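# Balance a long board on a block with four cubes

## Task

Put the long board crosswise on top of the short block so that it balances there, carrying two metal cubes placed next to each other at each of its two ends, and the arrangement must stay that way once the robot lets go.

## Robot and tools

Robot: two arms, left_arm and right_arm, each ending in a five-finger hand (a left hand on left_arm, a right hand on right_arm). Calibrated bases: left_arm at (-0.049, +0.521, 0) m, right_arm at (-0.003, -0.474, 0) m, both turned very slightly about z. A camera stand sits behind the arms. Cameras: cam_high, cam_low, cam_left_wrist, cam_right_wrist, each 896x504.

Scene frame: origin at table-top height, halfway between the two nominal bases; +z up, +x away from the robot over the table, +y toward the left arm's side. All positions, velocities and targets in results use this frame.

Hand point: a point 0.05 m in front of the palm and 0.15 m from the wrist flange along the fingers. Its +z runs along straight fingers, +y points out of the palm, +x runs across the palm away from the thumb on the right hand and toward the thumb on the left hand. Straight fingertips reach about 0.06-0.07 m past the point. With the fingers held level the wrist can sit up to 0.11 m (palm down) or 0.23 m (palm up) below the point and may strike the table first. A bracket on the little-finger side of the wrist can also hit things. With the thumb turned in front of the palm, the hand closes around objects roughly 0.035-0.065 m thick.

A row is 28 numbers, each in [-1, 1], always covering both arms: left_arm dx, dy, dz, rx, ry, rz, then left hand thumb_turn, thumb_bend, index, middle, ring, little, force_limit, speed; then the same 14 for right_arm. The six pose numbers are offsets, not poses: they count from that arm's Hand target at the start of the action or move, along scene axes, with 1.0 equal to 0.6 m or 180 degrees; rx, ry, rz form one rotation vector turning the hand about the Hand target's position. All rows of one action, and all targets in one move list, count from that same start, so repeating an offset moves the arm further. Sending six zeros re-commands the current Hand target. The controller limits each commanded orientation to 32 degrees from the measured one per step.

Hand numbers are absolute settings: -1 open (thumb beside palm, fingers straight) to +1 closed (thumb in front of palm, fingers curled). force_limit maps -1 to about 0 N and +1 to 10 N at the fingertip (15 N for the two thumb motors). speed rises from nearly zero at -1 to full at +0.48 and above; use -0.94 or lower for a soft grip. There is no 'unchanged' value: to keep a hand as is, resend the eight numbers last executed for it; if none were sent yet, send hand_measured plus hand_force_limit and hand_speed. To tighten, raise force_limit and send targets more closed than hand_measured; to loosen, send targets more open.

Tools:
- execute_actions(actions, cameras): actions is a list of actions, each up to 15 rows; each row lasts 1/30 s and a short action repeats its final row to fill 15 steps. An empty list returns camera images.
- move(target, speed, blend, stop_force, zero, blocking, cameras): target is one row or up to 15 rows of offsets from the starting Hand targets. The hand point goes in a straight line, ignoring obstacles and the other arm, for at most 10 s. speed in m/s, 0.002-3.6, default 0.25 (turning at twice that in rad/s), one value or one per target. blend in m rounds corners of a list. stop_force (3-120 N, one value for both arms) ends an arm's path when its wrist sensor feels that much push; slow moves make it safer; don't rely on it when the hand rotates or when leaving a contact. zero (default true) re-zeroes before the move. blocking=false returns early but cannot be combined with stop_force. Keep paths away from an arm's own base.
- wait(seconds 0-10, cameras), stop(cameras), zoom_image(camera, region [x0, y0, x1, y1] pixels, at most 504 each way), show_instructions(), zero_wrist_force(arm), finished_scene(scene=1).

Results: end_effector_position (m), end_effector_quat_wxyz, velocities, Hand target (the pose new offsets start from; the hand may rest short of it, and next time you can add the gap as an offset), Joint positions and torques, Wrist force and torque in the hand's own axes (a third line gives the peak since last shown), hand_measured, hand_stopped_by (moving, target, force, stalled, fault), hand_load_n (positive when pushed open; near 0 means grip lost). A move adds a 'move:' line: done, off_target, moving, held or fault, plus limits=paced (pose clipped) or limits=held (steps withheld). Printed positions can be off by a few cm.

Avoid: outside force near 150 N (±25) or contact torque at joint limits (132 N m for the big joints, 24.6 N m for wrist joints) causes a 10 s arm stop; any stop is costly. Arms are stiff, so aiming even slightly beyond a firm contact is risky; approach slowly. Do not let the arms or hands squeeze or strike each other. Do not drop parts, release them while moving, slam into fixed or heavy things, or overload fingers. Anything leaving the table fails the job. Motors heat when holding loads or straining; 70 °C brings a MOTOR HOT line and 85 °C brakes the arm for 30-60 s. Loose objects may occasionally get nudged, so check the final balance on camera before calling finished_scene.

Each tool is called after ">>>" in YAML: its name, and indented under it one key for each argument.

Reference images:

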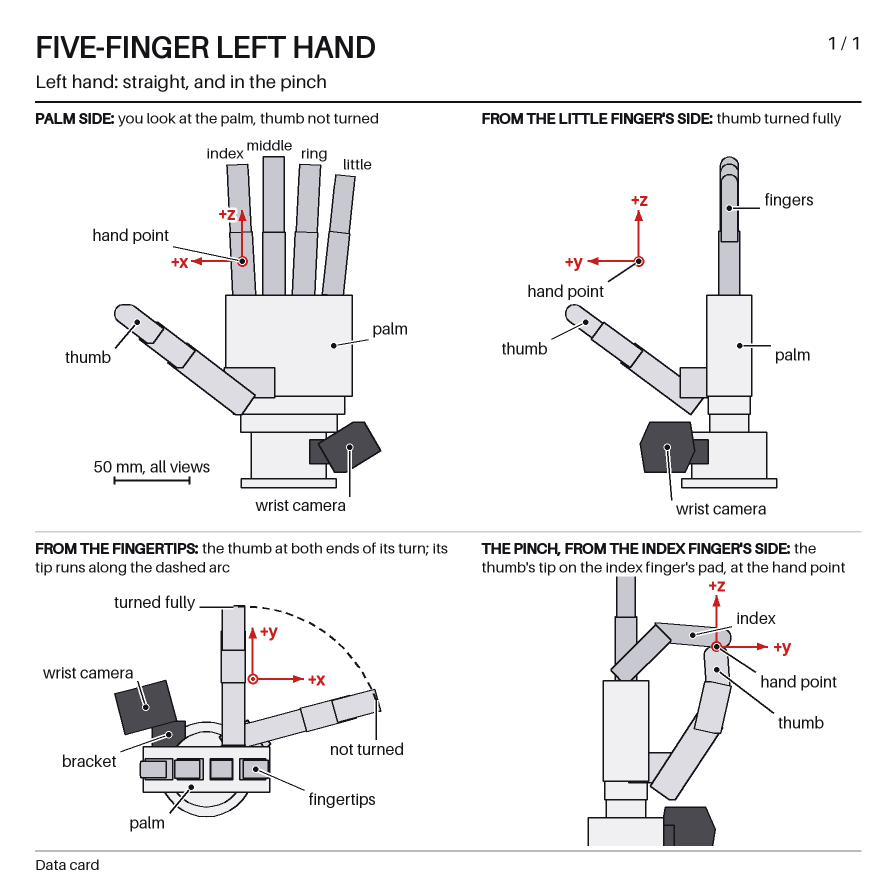

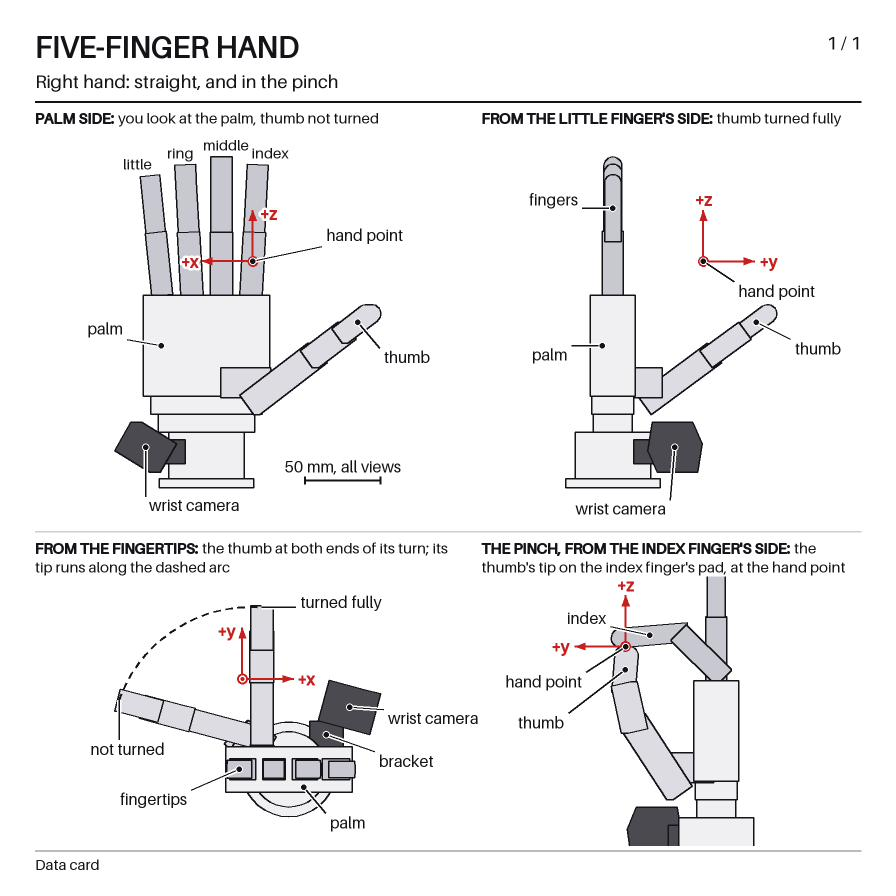

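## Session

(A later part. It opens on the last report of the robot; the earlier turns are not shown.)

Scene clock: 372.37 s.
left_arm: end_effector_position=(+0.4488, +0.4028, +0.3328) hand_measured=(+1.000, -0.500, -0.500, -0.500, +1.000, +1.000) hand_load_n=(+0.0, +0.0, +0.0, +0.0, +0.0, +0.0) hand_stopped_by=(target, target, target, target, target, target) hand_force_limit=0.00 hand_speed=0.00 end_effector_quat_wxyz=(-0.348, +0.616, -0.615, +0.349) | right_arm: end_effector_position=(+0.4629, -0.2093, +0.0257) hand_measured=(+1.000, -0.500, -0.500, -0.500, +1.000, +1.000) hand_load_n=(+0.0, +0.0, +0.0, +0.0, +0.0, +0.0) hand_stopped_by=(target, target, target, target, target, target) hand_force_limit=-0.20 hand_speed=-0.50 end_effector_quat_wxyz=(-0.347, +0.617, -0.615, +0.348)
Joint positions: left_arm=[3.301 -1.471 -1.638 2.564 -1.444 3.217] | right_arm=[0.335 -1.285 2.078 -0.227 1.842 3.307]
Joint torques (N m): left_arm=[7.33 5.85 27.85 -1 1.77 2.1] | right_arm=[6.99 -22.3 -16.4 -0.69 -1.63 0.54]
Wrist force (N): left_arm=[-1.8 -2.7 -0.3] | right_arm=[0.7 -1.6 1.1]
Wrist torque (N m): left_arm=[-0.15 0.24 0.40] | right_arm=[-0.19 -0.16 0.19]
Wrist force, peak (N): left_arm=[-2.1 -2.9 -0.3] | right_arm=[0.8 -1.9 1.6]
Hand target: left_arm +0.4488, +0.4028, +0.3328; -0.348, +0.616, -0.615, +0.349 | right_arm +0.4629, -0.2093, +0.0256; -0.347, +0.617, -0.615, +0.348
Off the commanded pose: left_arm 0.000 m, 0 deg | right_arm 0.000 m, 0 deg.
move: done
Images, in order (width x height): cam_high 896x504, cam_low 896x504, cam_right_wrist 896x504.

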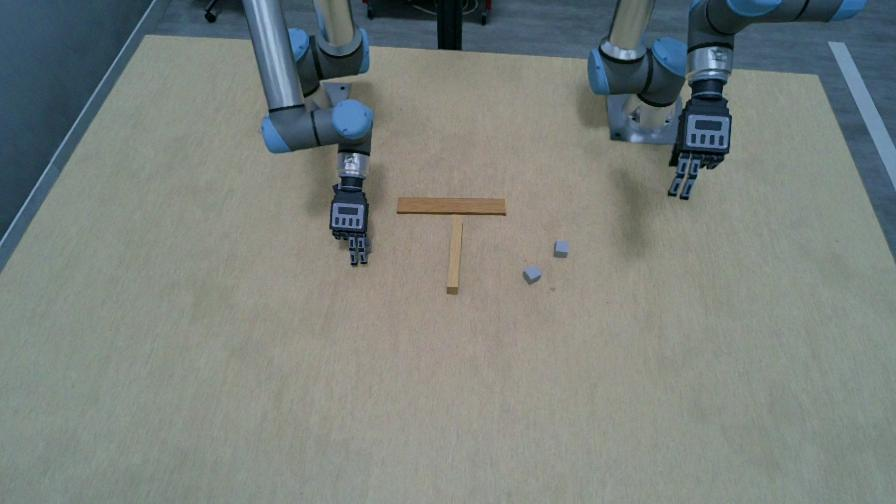

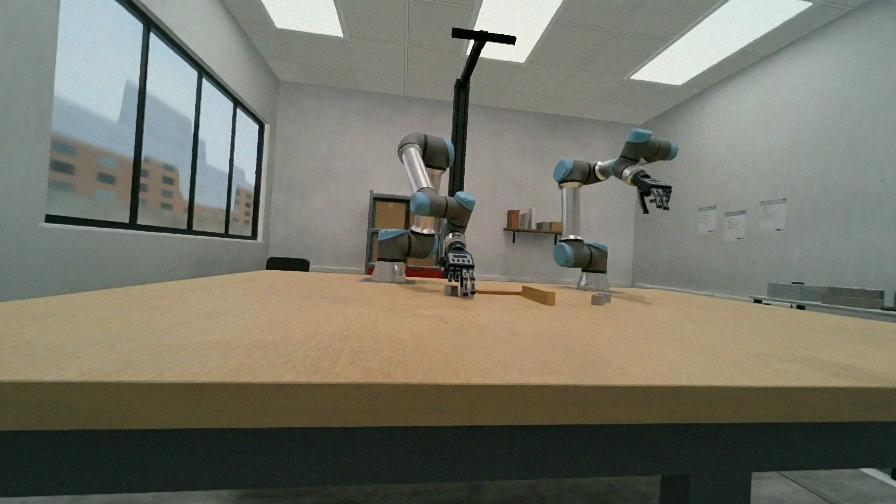

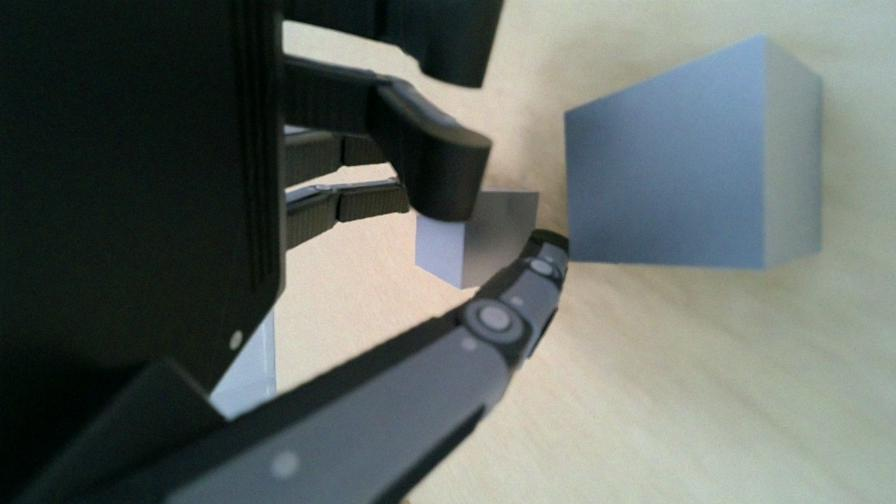

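>>> move:
  target: [0,0,0,0,0,0,1,-0.5,-0.5,-0.5,1,1,0,0,0,0.006,0,0,0,0,1,-0.5,-0.5,-0.5,1,1,-0.2,-0.5]
  speed: 0.04

>>> move:
  target: [0,0,0,0,0,0,1,-0.5,-0.5,-0.5,1,1,0,0,0,0,0,0,0,0,1,0.1,0.15,0.15,1,1,-0.2,-0.93]
  cameras: ["cam_high","cam_low","cam_right_wrist"]

>>> zoom_image:
  camera: "cam_high"
  region: [320, 200, 420, 280]

>>> zoom_image:
  camera: "cam_low"
  region: [420, 240, 520, 310]

Scene clock: 384.90 s.
left_arm: end_effector_position=(+0.4488, +0.4028, +0.3328) hand_measured=(+1.000, -0.500, -0.500, -0.500, +1.000, +1.000) hand_load_n=(+0.0, +0.0, +0.0, +0.0, +0.0, +0.0) hand_stopped_by=(target, target, target, target, target, target) hand_force_limit=0.00 hand_speed=0.00 end_effector_quat_wxyz=(-0.348, +0.616, -0.615, +0.349) | right_arm: end_effector_position=(+0.4629, -0.2057, +0.0256) hand_measured=(+1.000, -0.500, -0.500, -0.500, +1.000, +1.000) hand_load_n=(+0.0, +0.0, +0.0, +0.0, +0.0, +0.0) hand_stopped_by=(target, target, target, target, target, target) hand_force_limit=-0.20 hand_speed=-0.50 end_effector_quat_wxyz=(-0.347, +0.617, -0.615, +0.348)
Joint positions: left_arm=[3.301 -1.471 -1.638 2.564 -1.444 3.217] | right_arm=[0.345 -1.28 2.071 -0.224 1.85 3.313]
Joint torques (N m): left_arm=[6.62 6.07 29.38 -1.38 1.99 2.06] | right_arm=[-3.21 -28.07 -16.19 0.74 0.36 0.98]
Wrist force (N): left_arm=[-2.0 -2.6 -0.5] | right_arm=[0.7 -1.6 1.5]
Wrist torque (N m): left_arm=[-0.12 0.28 0.37] | right_arm=[-0.22 -0.18 0.10]
Wrist force, peak (N): left_arm=[-2.1 -3.0 -0.3] | right_arm=[0.8 -2.2 1.9]
Hand target: left_arm +0.4488, +0.4028, +0.3328; -0.348, +0.616, -0.615, +0.349 | right_arm +0.4629, -0.2057, +0.0256; -0.347, +0.617, -0.615, +0.348
Off the commanded pose: left_arm 0.000 m, 0 deg | right_arm 0.000 m, 0 deg.
move: done

Scene clock: 387.30 s.
left_arm: end_effector_position=(+0.4488, +0.4028, +0.3328) hand_measured=(+1.000, -0.500, -0.500, -0.500, +1.000, +1.000) hand_load_n=(+0.0, +0.0, +0.0, +0.0, +0.0, +0.0) hand_stopped_by=(target, target, target, target, target, target) hand_force_limit=0.00 hand_speed=0.00 end_effector_quat_wxyz=(-0.348, +0.616, -0.615, +0.349) | right_arm: end_effector_position=(+0.4629, -0.2057, +0.0256) hand_measured=(+1.000, -0.288, -0.082, -0.114, +1.000, +1.000) hand_load_n=(+0.5, +7.0, +5.0, +4.0, +0.0, +0.0) hand_stopped_by=(target, force, force, force, target, target) hand_force_limit=-0.20 hand_speed=-0.93 end_effector_quat_wxyz=(-0.347, +0.617, -0.615, +0.348)
Joint positions: left_arm=[3.301 -1.471 -1.638 2.564 -1.444 3.217] | right_arm=[0.345 -1.28 2.071 -0.224 1.85 3.313]
Joint torques (N m): left_arm=[6.84 5.7 28.81 -1.01 1.64 2.03] | right_arm=[-9.88 -38.14 -5.18 -0.62 -1.56 -1.14]
Wrist force (N): left_arm=[-2.0 -2.8 -0.4] | right_arm=[0.7 -1.1 1.7]
Wrist torque (N m): left_arm=[-0.17 0.27 0.39] | right_arm=[-0.21 -0.18 0.10]
Wrist force, peak (N): left_arm=[-2.2 -3.0 -0.2] | right_arm=[1.2 -2.1 1.5]
Hand target: left_arm +0.4488, +0.4028, +0.3328; -0.348, +0.616, -0.615, +0.349 | right_arm +0.4629, -0.2057, +0.0256; -0.347, +0.617, -0.615, +0.348
Off the commanded pose: left_arm 0.000 m, 0 deg | right_arm 0.000 m, 0 deg.
move: done
Images, in order (width x height): cam_high 896x504, cam_low 896x504, cam_right_wrist 896x504.

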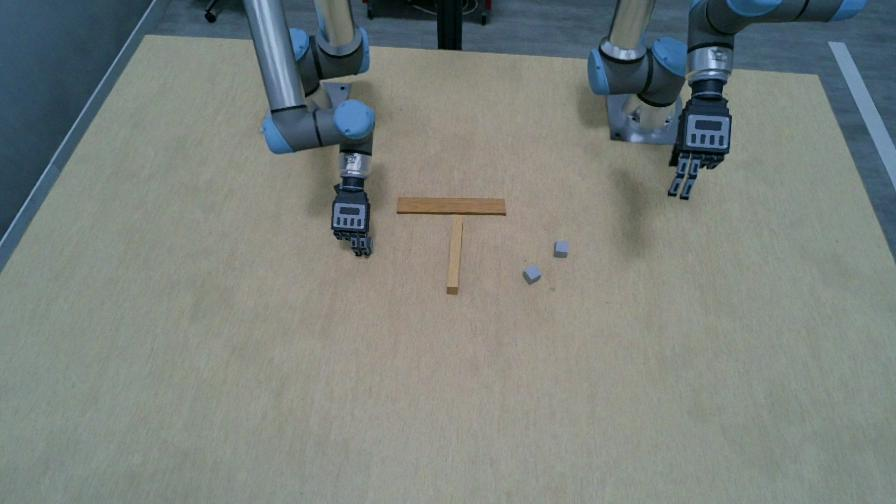

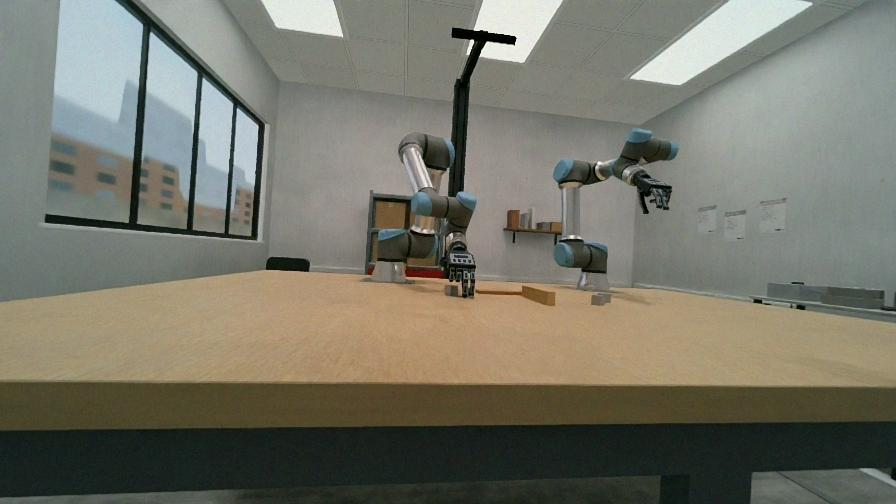

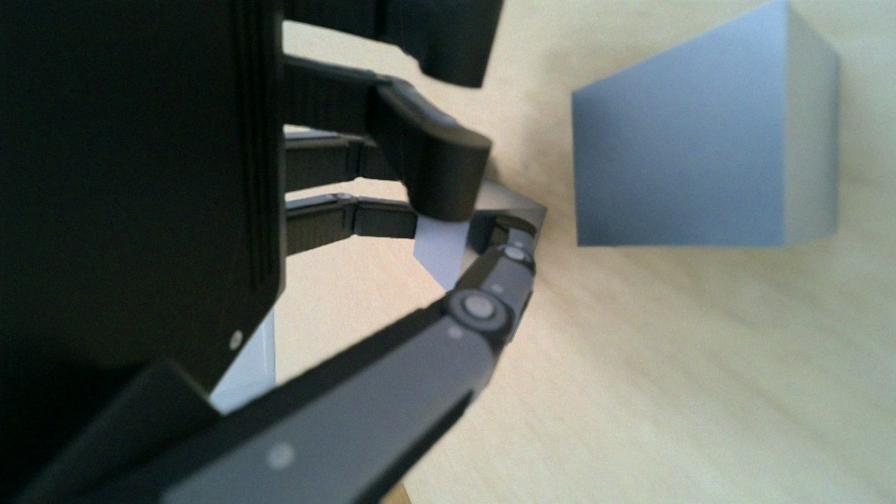

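Scaled by 5.040 from the camera's 896x504 image, which has a finer 1280x720 frame.

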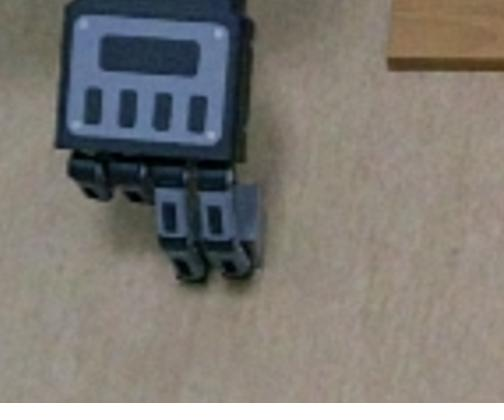

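Scaled by 5.040 from the camera's 896x504 image, which has a finer 1280x720 frame.

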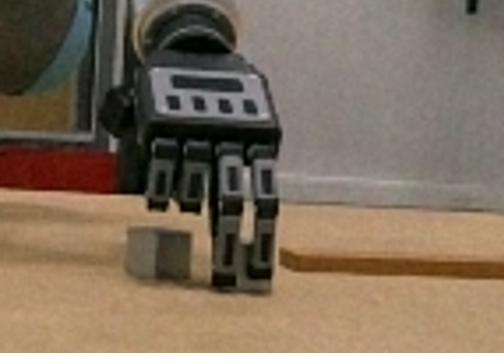

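>>> move:
  target: [0,0,0,0,0,0,1,-0.5,-0.5,-0.5,1,1,0,0,0,0,0.13,0,0,0,1,0.1,0.15,0.15,1,1,-0.2,-0.93]
  speed: 0.1
  cameras: ["cam_high","cam_low","cam_right_wrist"]

>>> zoom_image:
  camera: "cam_high"
  region: [320, 180, 420, 260]

>>> zoom_image:
  camera: "cam_low"
  region: [420, 220, 520, 290]

Scene clock: 396.73 s.
left_arm: end_effector_position=(+0.4488, +0.4028, +0.3328) hand_measured=(+1.000, -0.500, -0.500, -0.500, +1.000, +1.000) hand_load_n=(+0.0, +0.0, +0.0, +0.0, +0.0, +0.0) hand_stopped_by=(target, target, target, target, target, target) hand_force_limit=0.00 hand_speed=0.00 end_effector_quat_wxyz=(-0.348, +0.616, -0.615, +0.349) | right_arm: end_effector_position=(+0.4630, -0.2057, +0.1036) hand_measured=(+1.000, -0.288, -0.082, -0.114, +1.000, +1.000) hand_load_n=(+0.5, +7.0, +5.0, +4.0, +0.5, +0.0) hand_stopped_by=(target, force, force, force, target, target) hand_force_limit=-0.20 hand_speed=-0.93 end_effector_quat_wxyz=(-0.347, +0.617, -0.615, +0.348)
Joint positions: left_arm=[3.301 -1.471 -1.638 2.564 -1.444 3.217] | right_arm=[0.345 -1.409 1.984 -0.008 1.85 3.313]
Joint torques (N m): left_arm=[6.81 5.42 28.74 -1.1 1.72 1.97] | right_arm=[-2.97 -21.32 -7.94 0.05 -1.04 0.05]
Wrist force (N): left_arm=[-1.9 -2.8 -0.5] | right_arm=[0.9 -1.2 1.5]
Wrist torque (N m): left_arm=[-0.15 0.25 0.39] | right_arm=[-0.24 -0.20 0.10]
Wrist force, peak (N): left_arm=[-2.2 -3.1 -0.4] | right_arm=[0.6 -2.2 1.3]
Hand target: left_arm +0.4488, +0.4028, +0.3328; -0.348, +0.616, -0.615, +0.349 | right_arm +0.4629, -0.2057, +0.1036; -0.347, +0.617, -0.615, +0.348
Off the commanded pose: left_arm 0.000 m, 0 deg | right_arm 0.000 m, 0 deg.
move: done
Images, in order (width x height): cam_high 896x504, cam_low 896x504, cam_right_wrist 896x504.

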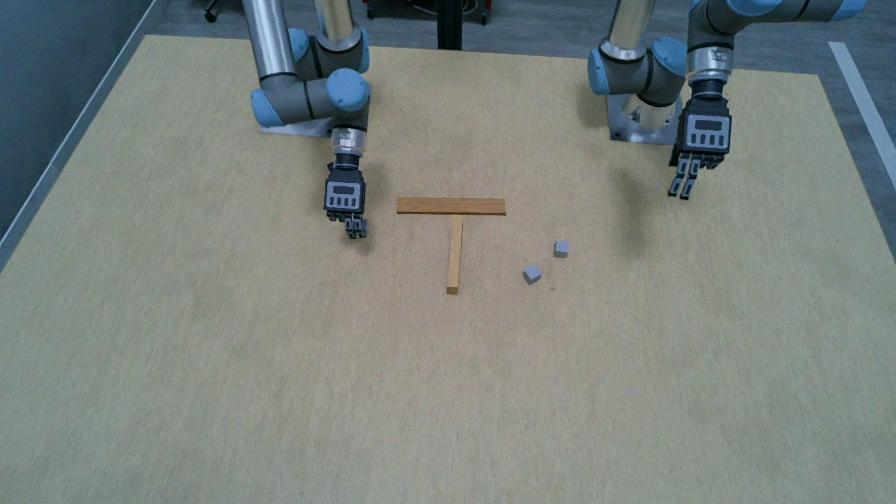

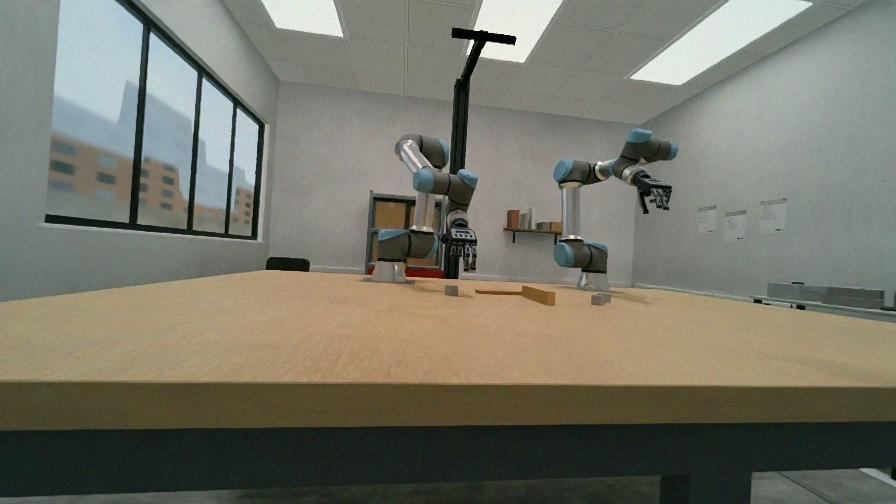

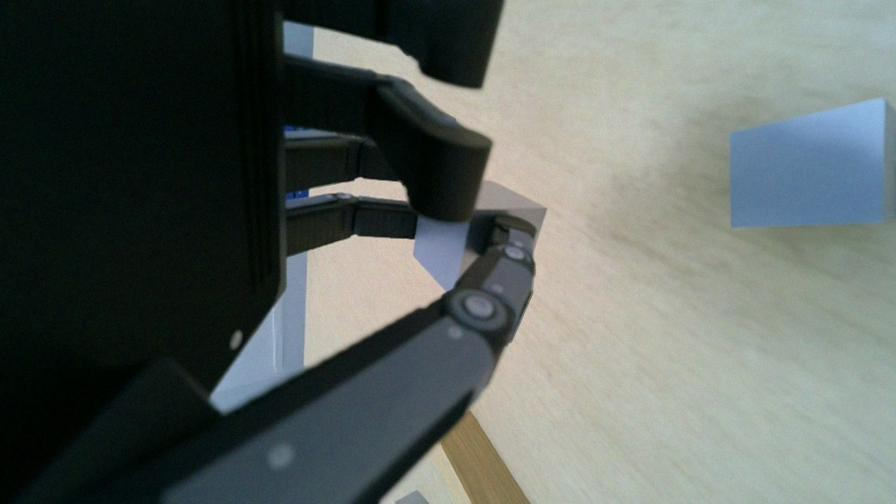

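Scaled by 5.040 from the camera's 896x504 image, which has a finer 1280x720 frame.

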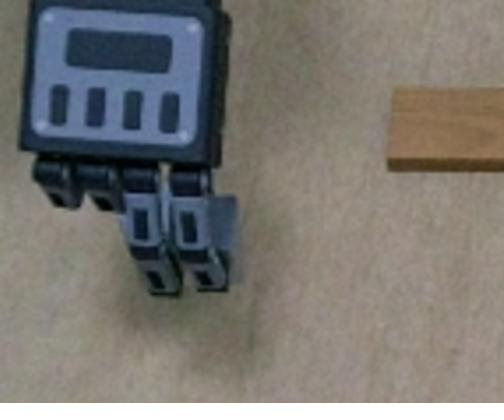

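Scaled by 5.040 from the camera's 896x504 image, which has a finer 1280x720 frame.

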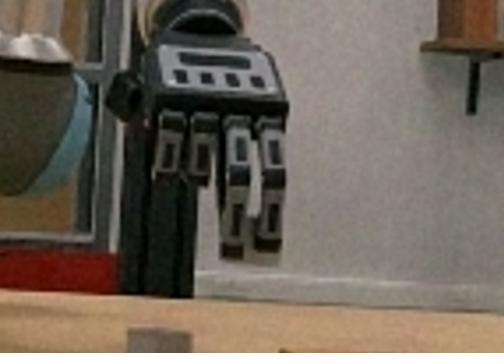

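>>> move:
  target: [-0.19,-0.597,-0.305,0,0,0,1,-0.6,-0.65,-0.65,-0.65,-0.65,-0.2,-0.5,0,-0.167,0.083,0,0,0,1,0.1,0.15,0.15,1,1,-0.2,-0.93]
  speed: 0.25
  cameras: ["cam_high","cam_low","cam_left_wrist","cam_right_wrist"]

>>> zoom_image:
  camera: "cam_high"
  region: [390, 150, 540, 270]

>>> zoom_image:
  camera: "cam_low"
  region: [440, 220, 580, 320]

Scene clock: 467.87 s.
left_arm: end_effector_position=(+0.3348, +0.0446, +0.1498) hand_measured=(+1.000, -0.600, -0.650, -0.650, -0.650, -0.650) hand_load_n=(+0.0, +0.0, -0.5, +0.0, +0.0, +0.0) hand_stopped_by=(target, target, target, target, target, target) hand_force_limit=-0.20 hand_speed=-0.50 end_effector_quat_wxyz=(-0.348, +0.616, -0.615, +0.349) | right_arm: end_effector_position=(+0.4629, -0.3060, +0.1534) hand_measured=(+1.000, -0.288, -0.082, -0.114, +1.000, +1.000) hand_load_n=(+0.5, +6.5, +5.0, +4.0, +0.0, +0.0) hand_stopped_by=(target, force, force, force, target, target) hand_force_limit=-0.20 hand_speed=-0.93 end_effector_quat_wxyz=(-0.347, +0.617, -0.615, +0.348)
Joint positions: left_arm=[2.28 -1.995 -1.531 2.775 -2.288 2.591] | right_arm=[0.029 -1.615 2.056 0.102 1.581 3.145]
Joint torques (N m): left_arm=[-6.71 28.93 10.59 0.93 -0.41 0.98] | right_arm=[7.59 -8.94 -19.34 -1.21 1.38 2.08]
Wrist force (N): left_arm=[-1.7 -2.8 0.2] | right_arm=[1.1 -1.1 1.8]
Wrist torque (N m): left_arm=[-0.17 0.25 0.26] | right_arm=[-0.22 -0.24 0.19]
Wrist force, peak (N): left_arm=[-3.5 -4.0 -0.4] | right_arm=[1.0 -1.3 2.2]
Hand target: left_arm +0.3348, +0.0446, +0.1498; -0.348, +0.616, -0.615, +0.349 | right_arm +0.4629, -0.3059, +0.1534; -0.347, +0.617, -0.615, +0.348
Off the commanded pose: left_arm 0.000 m, 0 deg | right_arm 0.000 m, 0 deg.
move: done

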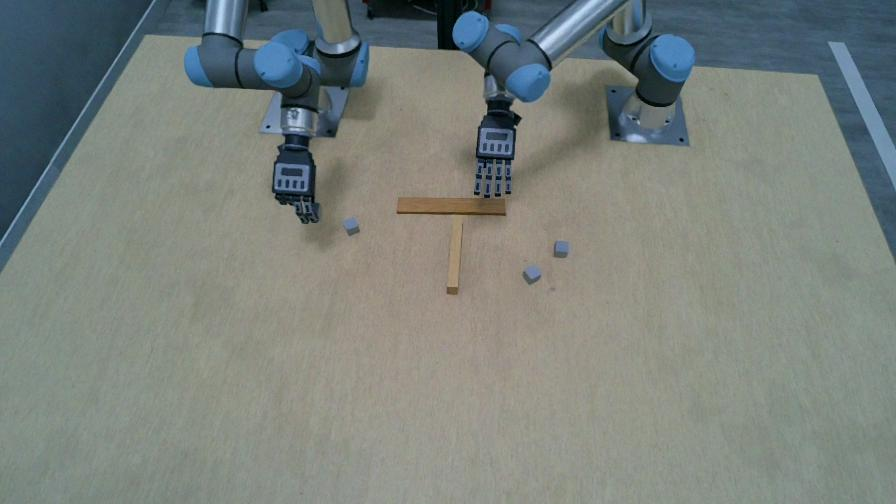

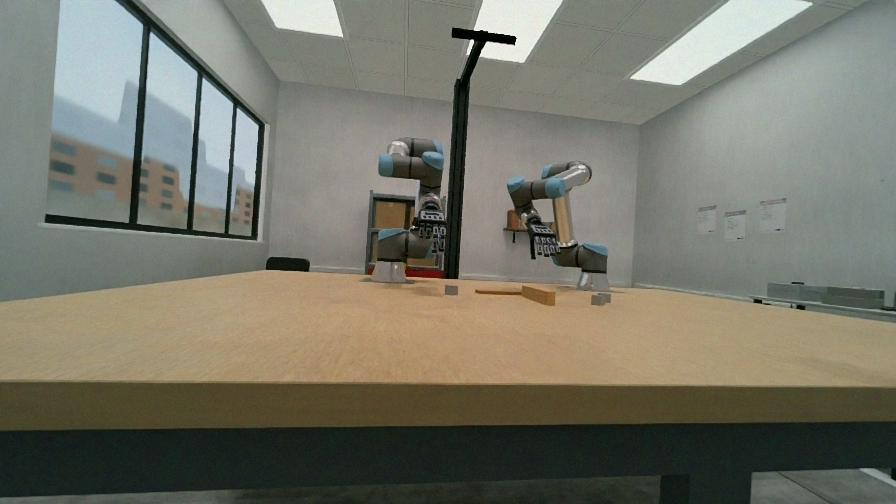

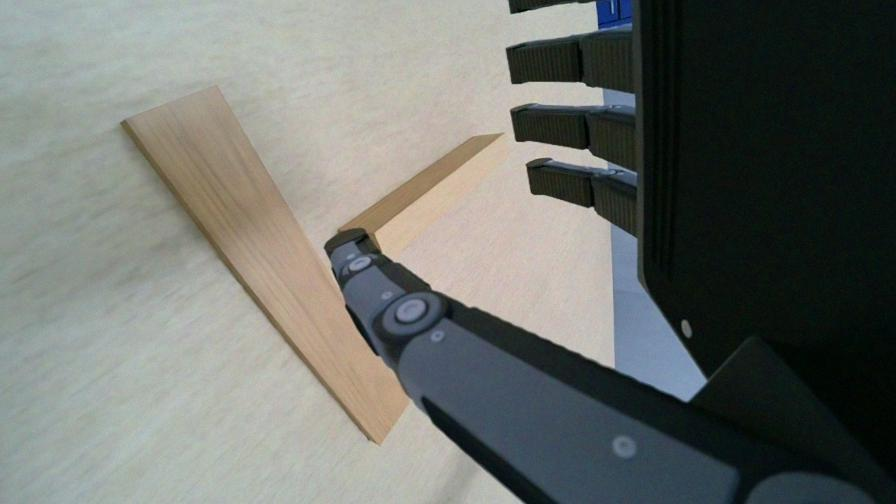

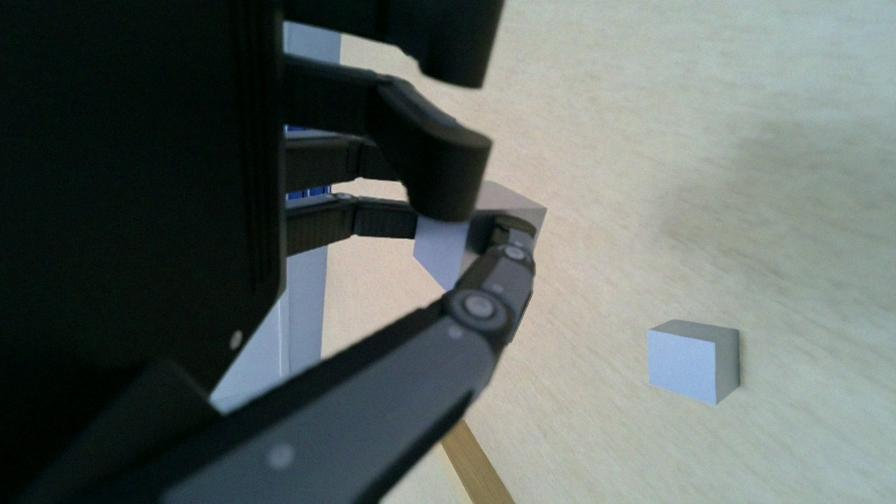

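Scaled by 3.360 from the camera's 896x504 image, which has a finer 1280x720 frame.

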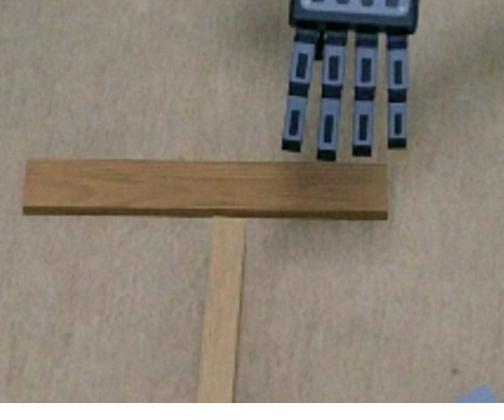

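Scaled by 3.600 from the camera's 896x504 image, which has a finer 1280x720 frame.

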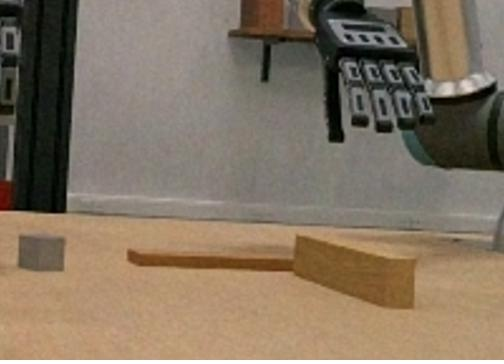

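>>> move:
  target: [-0.022,-0.032,-0.133,0,0,0,1,-0.6,-0.65,-0.65,-0.65,-0.65,-0.2,-0.5,0,0,0,0,0,0,1,0.1,0.15,0.15,1,1,-0.2,-0.93]
  speed: 0.15
  cameras: ["cam_high","cam_low","cam_left_wrist"]

>>> zoom_image:
  camera: "cam_high"
  region: [390, 150, 540, 270]

>>> zoom_image:
  camera: "cam_low"
  region: [440, 220, 580, 320]

Scene clock: 489.80 s.
left_arm: end_effector_position=(+0.3215, +0.0254, +0.0699) hand_measured=(+1.000, -0.600, -0.650, -0.650, -0.650, -0.650) hand_load_n=(+0.0, +0.0, +0.0, +0.0, +0.0, +0.0) hand_stopped_by=(target, target, target, target, target, target) hand_force_limit=-0.20 hand_speed=-0.50 end_effector_quat_wxyz=(-0.348, +0.616, -0.615, +0.349) | right_arm: end_effector_position=(+0.4629, -0.3059, +0.1534) hand_measured=(+1.000, -0.288, -0.082, -0.114, +1.000, +1.000) hand_load_n=(+0.5, +7.0, +5.0, +4.0, +0.0, +0.0) hand_stopped_by=(target, force, force, force, target, target) hand_force_limit=-0.20 hand_speed=-0.93 end_effector_quat_wxyz=(-0.347, +0.617, -0.615, +0.348)
Joint positions: left_arm=[2.233 -2.113 -1.579 2.913 -2.321 2.547] | right_arm=[0.03 -1.615 2.056 0.102 1.581 3.145]
Joint torques (N m): left_arm=[9.58 44.04 25.7 -1.37 1.01 2.38] | right_arm=[9.73 -9.88 -27.89 -1.27 -1.12 1.74]
Wrist force (N): left_arm=[-1.8 -2.6 -0.3] | right_arm=[0.6 -1.3 2.0]
Wrist torque (N m): left_arm=[-0.13 0.24 0.28] | right_arm=[-0.27 -0.16 0.16]
Wrist force, peak (N): left_arm=[-2.1 -4.4 -0.3] | right_arm=[0.8 -1.2 2.3]
Hand target: left_arm +0.3216, +0.0254, +0.0700; -0.348, +0.616, -0.615, +0.349 | right_arm +0.4629, -0.3059, +0.1534; -0.347, +0.617, -0.615, +0.348
Off the commanded pose: left_arm 0.000 m, 0 deg | right_arm 0.000 m, 0 deg.
move: done
Images, in order (width x height): cam_high 896x504, cam_low 896x504, cam_left_wrist 896x504.

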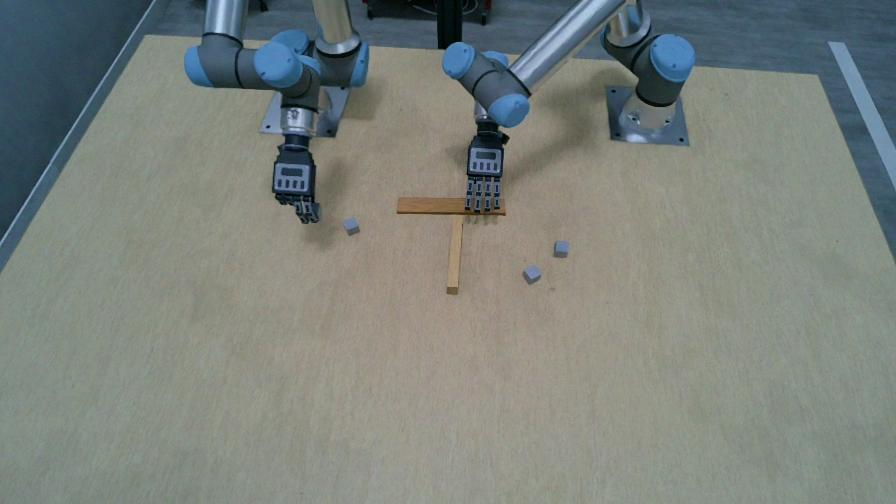

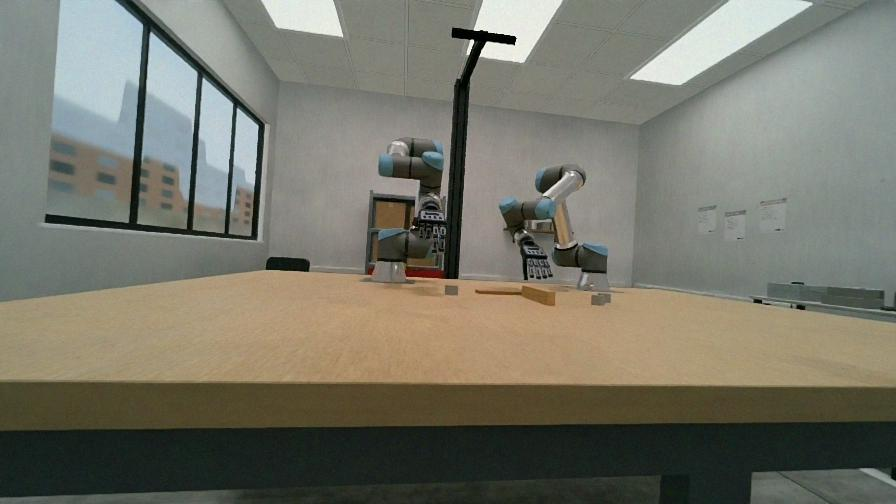

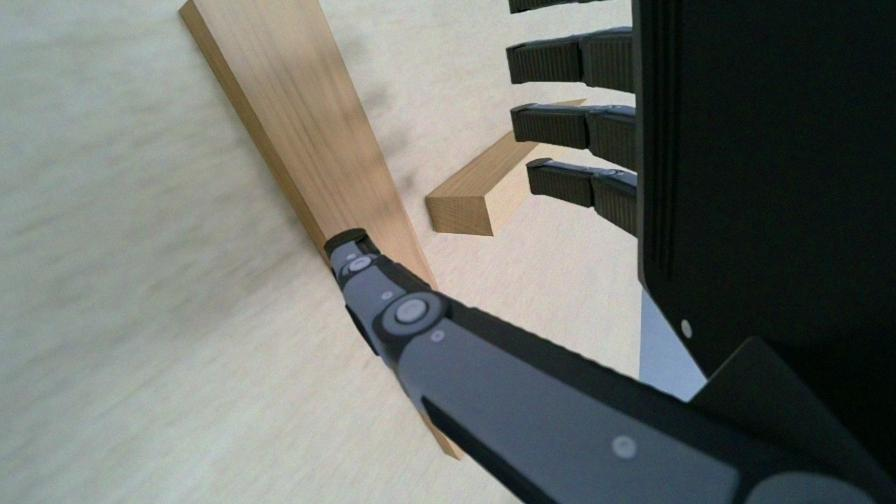

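Scaled by 3.360 from the camera's 896x504 image, which has a finer 1280x720 frame.

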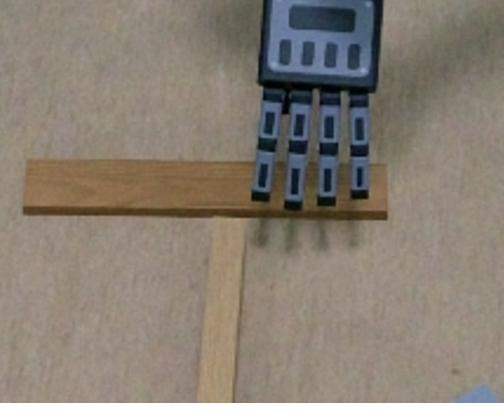

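Scaled by 3.600 from the camera's 896x504 image, which has a finer 1280x720 frame.

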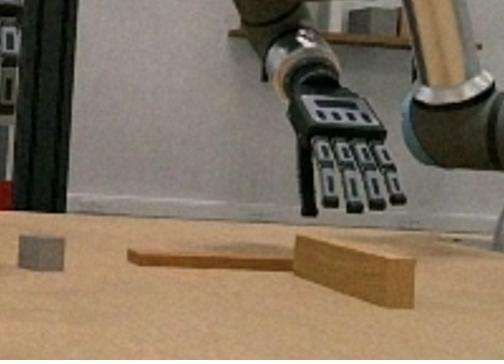

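>>> move:
  target: [0,0.013,-0.058,0,0,0,1,-0.6,-0.65,-0.65,-0.65,-0.65,-0.2,-0.5,0,0,0,0,0,0,1,0.1,0.15,0.15,1,1,-0.2,-0.93]
  speed: 0.04
  stop_force: 4
  cameras: ["cam_high","cam_low","cam_left_wrist"]

>>> zoom_image:
  camera: "cam_high"
  region: [390, 150, 540, 270]

>>> zoom_image:
  camera: "cam_low"
  region: [440, 220, 580, 320]

Scene clock: 507.40 s.
left_arm: end_effector_position=(+0.3216, +0.0332, +0.0352) hand_measured=(+1.000, -0.600, -0.650, -0.650, -0.650, -0.650) hand_load_n=(+0.0, +0.0, +0.0, +0.0, +0.0, +0.0) hand_stopped_by=(target, target, target, target, target, target) hand_force_limit=-0.20 hand_speed=-0.50 end_effector_quat_wxyz=(-0.348, +0.616, -0.615, +0.349) | right_arm: end_effector_position=(+0.4629, -0.3059, +0.1534) hand_measured=(+1.000, -0.288, -0.082, -0.114, +1.000, +1.000) hand_load_n=(+0.5, +7.0, +5.0, +4.0, +0.0, +0.0) hand_stopped_by=(target, force, force, force, target, target) hand_force_limit=-0.20 hand_speed=-0.93 end_effector_quat_wxyz=(-0.347, +0.617, -0.615, +0.348)
Joint positions: left_arm=[2.243 -2.143 -1.635 3.004 -2.314 2.556] | right_arm=[0.03 -1.615 2.056 0.102 1.581 3.145]
Joint torques (N m): left_arm=[-5.32 48.43 25.23 -1.78 -2.62 -2.14] | right_arm=[10.99 -10.29 -27.42 -0.9 -0.93 1.67]
Wrist force (N): left_arm=[-1.5 -2.8 0.1] | right_arm=[0.7 -1.1 1.9]
Wrist torque (N m): left_arm=[-0.20 0.19 0.26] | right_arm=[-0.23 -0.18 0.17]
Wrist force, peak (N): left_arm=[-2.2 -3.1 -0.3] | right_arm=[0.8 -1.4 2.4]
Hand target: left_arm +0.3216, +0.0332, +0.0352; -0.348, +0.616, -0.615, +0.349 | right_arm +0.4629, -0.3059, +0.1534; -0.347, +0.617, -0.615, +0.348
Off the commanded pose: left_arm 0.000 m, 0 deg | right_arm 0.000 m, 0 deg.
move: done
Images, in order (width x height): cam_high 896x504, cam_low 896x504, cam_left_wrist 896x504.

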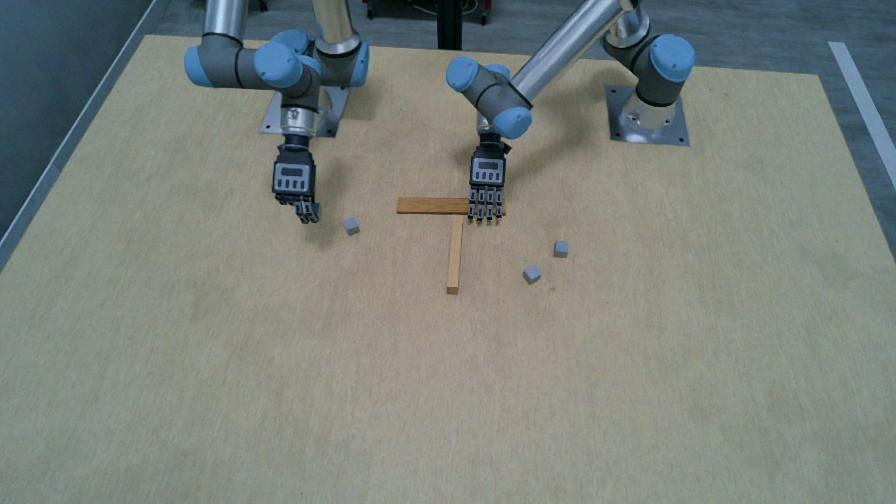

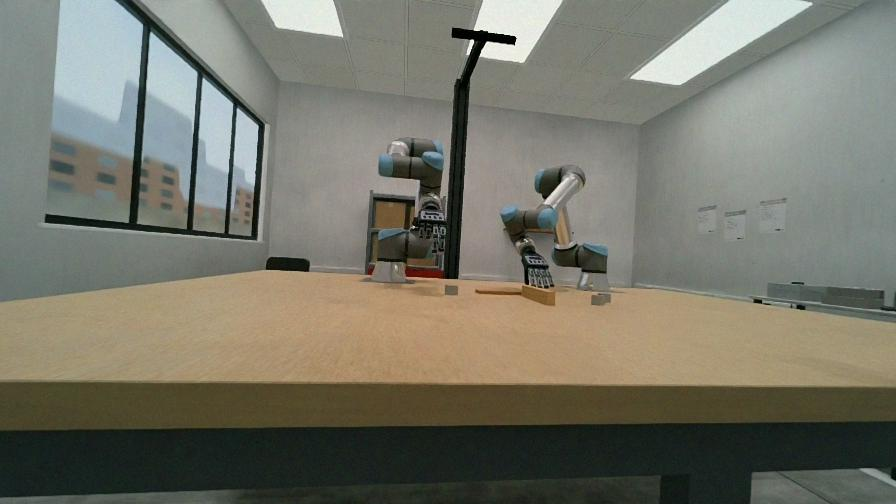

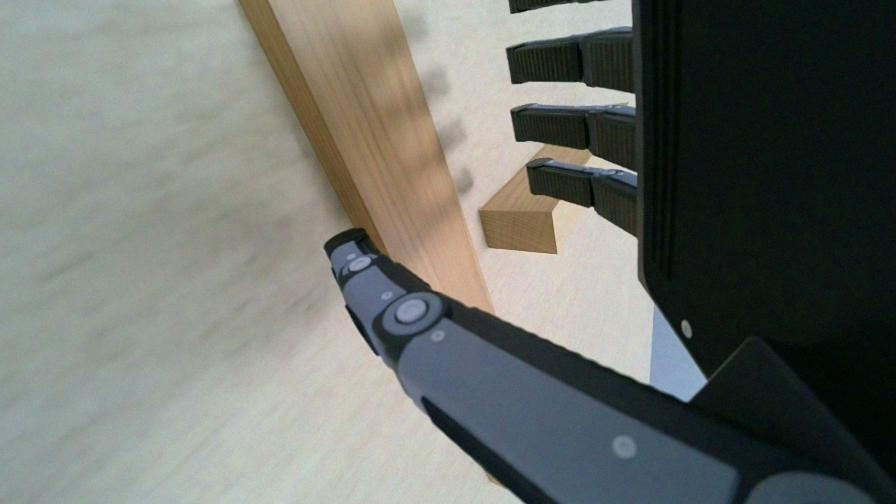

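Scaled by 3.360 from the camera's 896x504 image, which has a finer 1280x720 frame.

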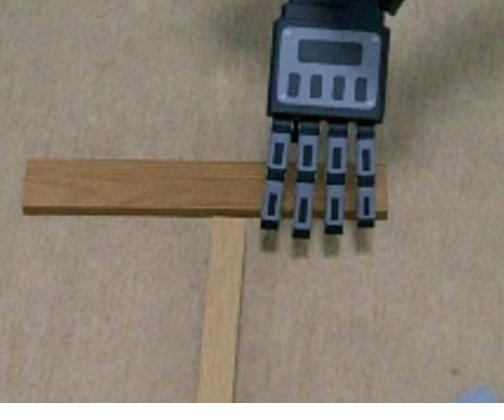

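Scaled by 3.600 from the camera's 896x504 image, which has a finer 1280x720 frame.

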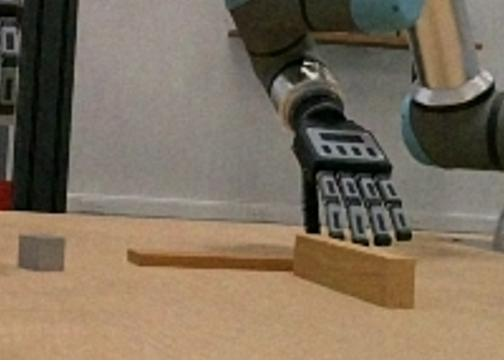

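>>> move:
  target: [0,0,-0.04,0,0,0,1,-0.6,-0.65,-0.65,-0.65,-0.65,-0.2,-0.5,0,0,0,0,0,0,1,0.1,0.15,0.15,1,1,-0.2,-0.93]
  speed: 0.02
  stop_force: 3
  cameras: ["cam_high","cam_low","cam_left_wrist"]

>>> zoom_image:
  camera: "cam_high"
  region: [390, 150, 540, 270]

Scene clock: 514.97 s.
left_arm: end_effector_position=(+0.3215, +0.0331, +0.0193) hand_measured=(+1.000, -0.600, -0.650, -0.650, -0.650, -0.650) hand_load_n=(-0.5, -0.5, +0.0, +0.0, +0.0, +0.0) hand_stopped_by=(target, target, target, target, target, target) hand_force_limit=-0.20 hand_speed=-0.50 end_effector_quat_wxyz=(-0.348, +0.616, -0.615, +0.349) | right_arm: end_effector_position=(+0.4629, -0.3059, +0.1534) hand_measured=(+1.000, -0.288, -0.082, -0.114, +1.000, +1.000) hand_load_n=(+0.5, +7.0, +5.0, +4.0, +0.0, +0.0) hand_stopped_by=(target, force, force, force, target, target) hand_force_limit=-0.20 hand_speed=-0.93 end_effector_quat_wxyz=(-0.347, +0.617, -0.615, +0.348)
Joint positions: left_arm=[2.243 -2.166 -1.646 3.038 -2.314 2.556] | right_arm=[0.03 -1.615 2.056 0.102 1.581 3.145]
Joint torques (N m): left_arm=[8.16 48.49 23.68 0.32 1.14 -1.76] | right_arm=[9.26 -10.18 -26.46 -1.05 -1.03 1.37]
Wrist force (N): left_arm=[-1.9 -4.6 -1.5] | right_arm=[0.7 -1.0 2.0]
Wrist torque (N m): left_arm=[-0.28 0.21 0.30] | right_arm=[-0.23 -0.18 0.17]
Wrist force, peak (N): left_arm=[-1.2 -18.3 -14.3] | right_arm=[0.5 -1.2 2.5]
Hand target: left_arm +0.3216, +0.0332, +0.0193; -0.348, +0.616, -0.615, +0.349 (not the last commanded pose) | right_arm +0.4629, -0.3059, +0.1534; -0.347, +0.617, -0.615, +0.348
Off the commanded pose: left_arm 0.008 m, 0 deg | right_arm 0.000 m, 0 deg.
move: contact (left_arm)
Images, in order (width x height): cam_high 896x504, cam_low 896x504, cam_left_wrist 896x504.

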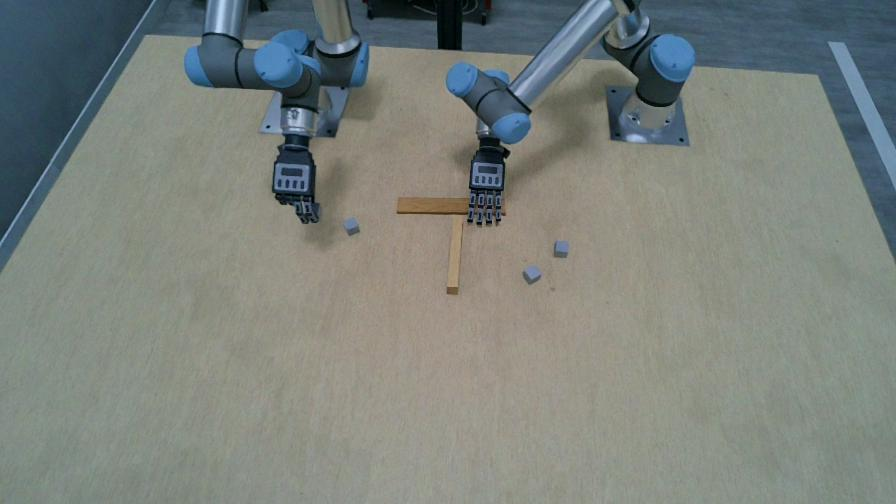

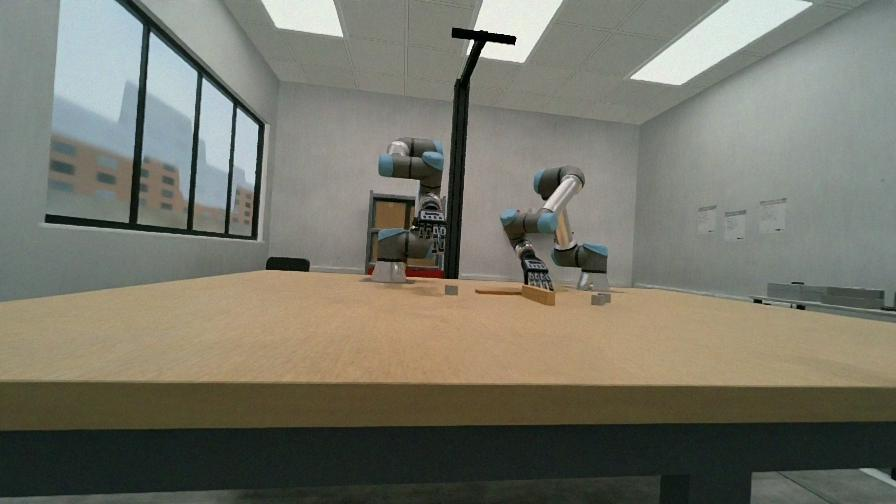

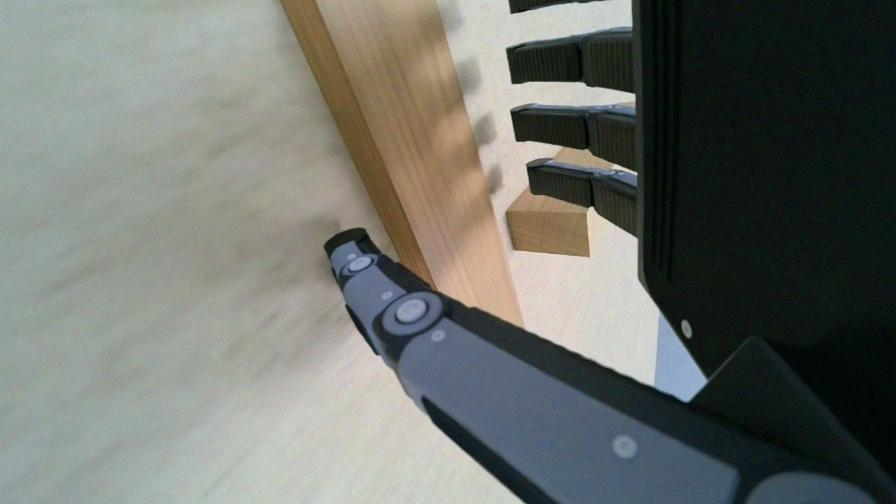

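Scaled by 3.360 from the camera's 896x504 image, which has a finer 1280x720 frame.

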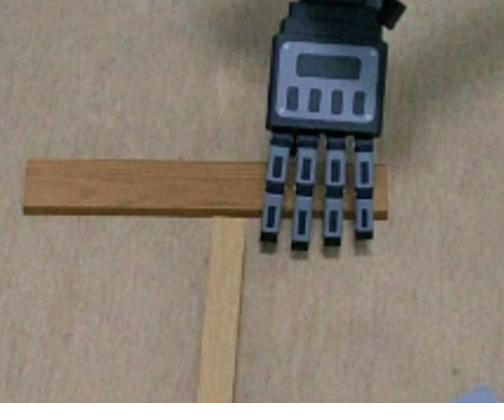

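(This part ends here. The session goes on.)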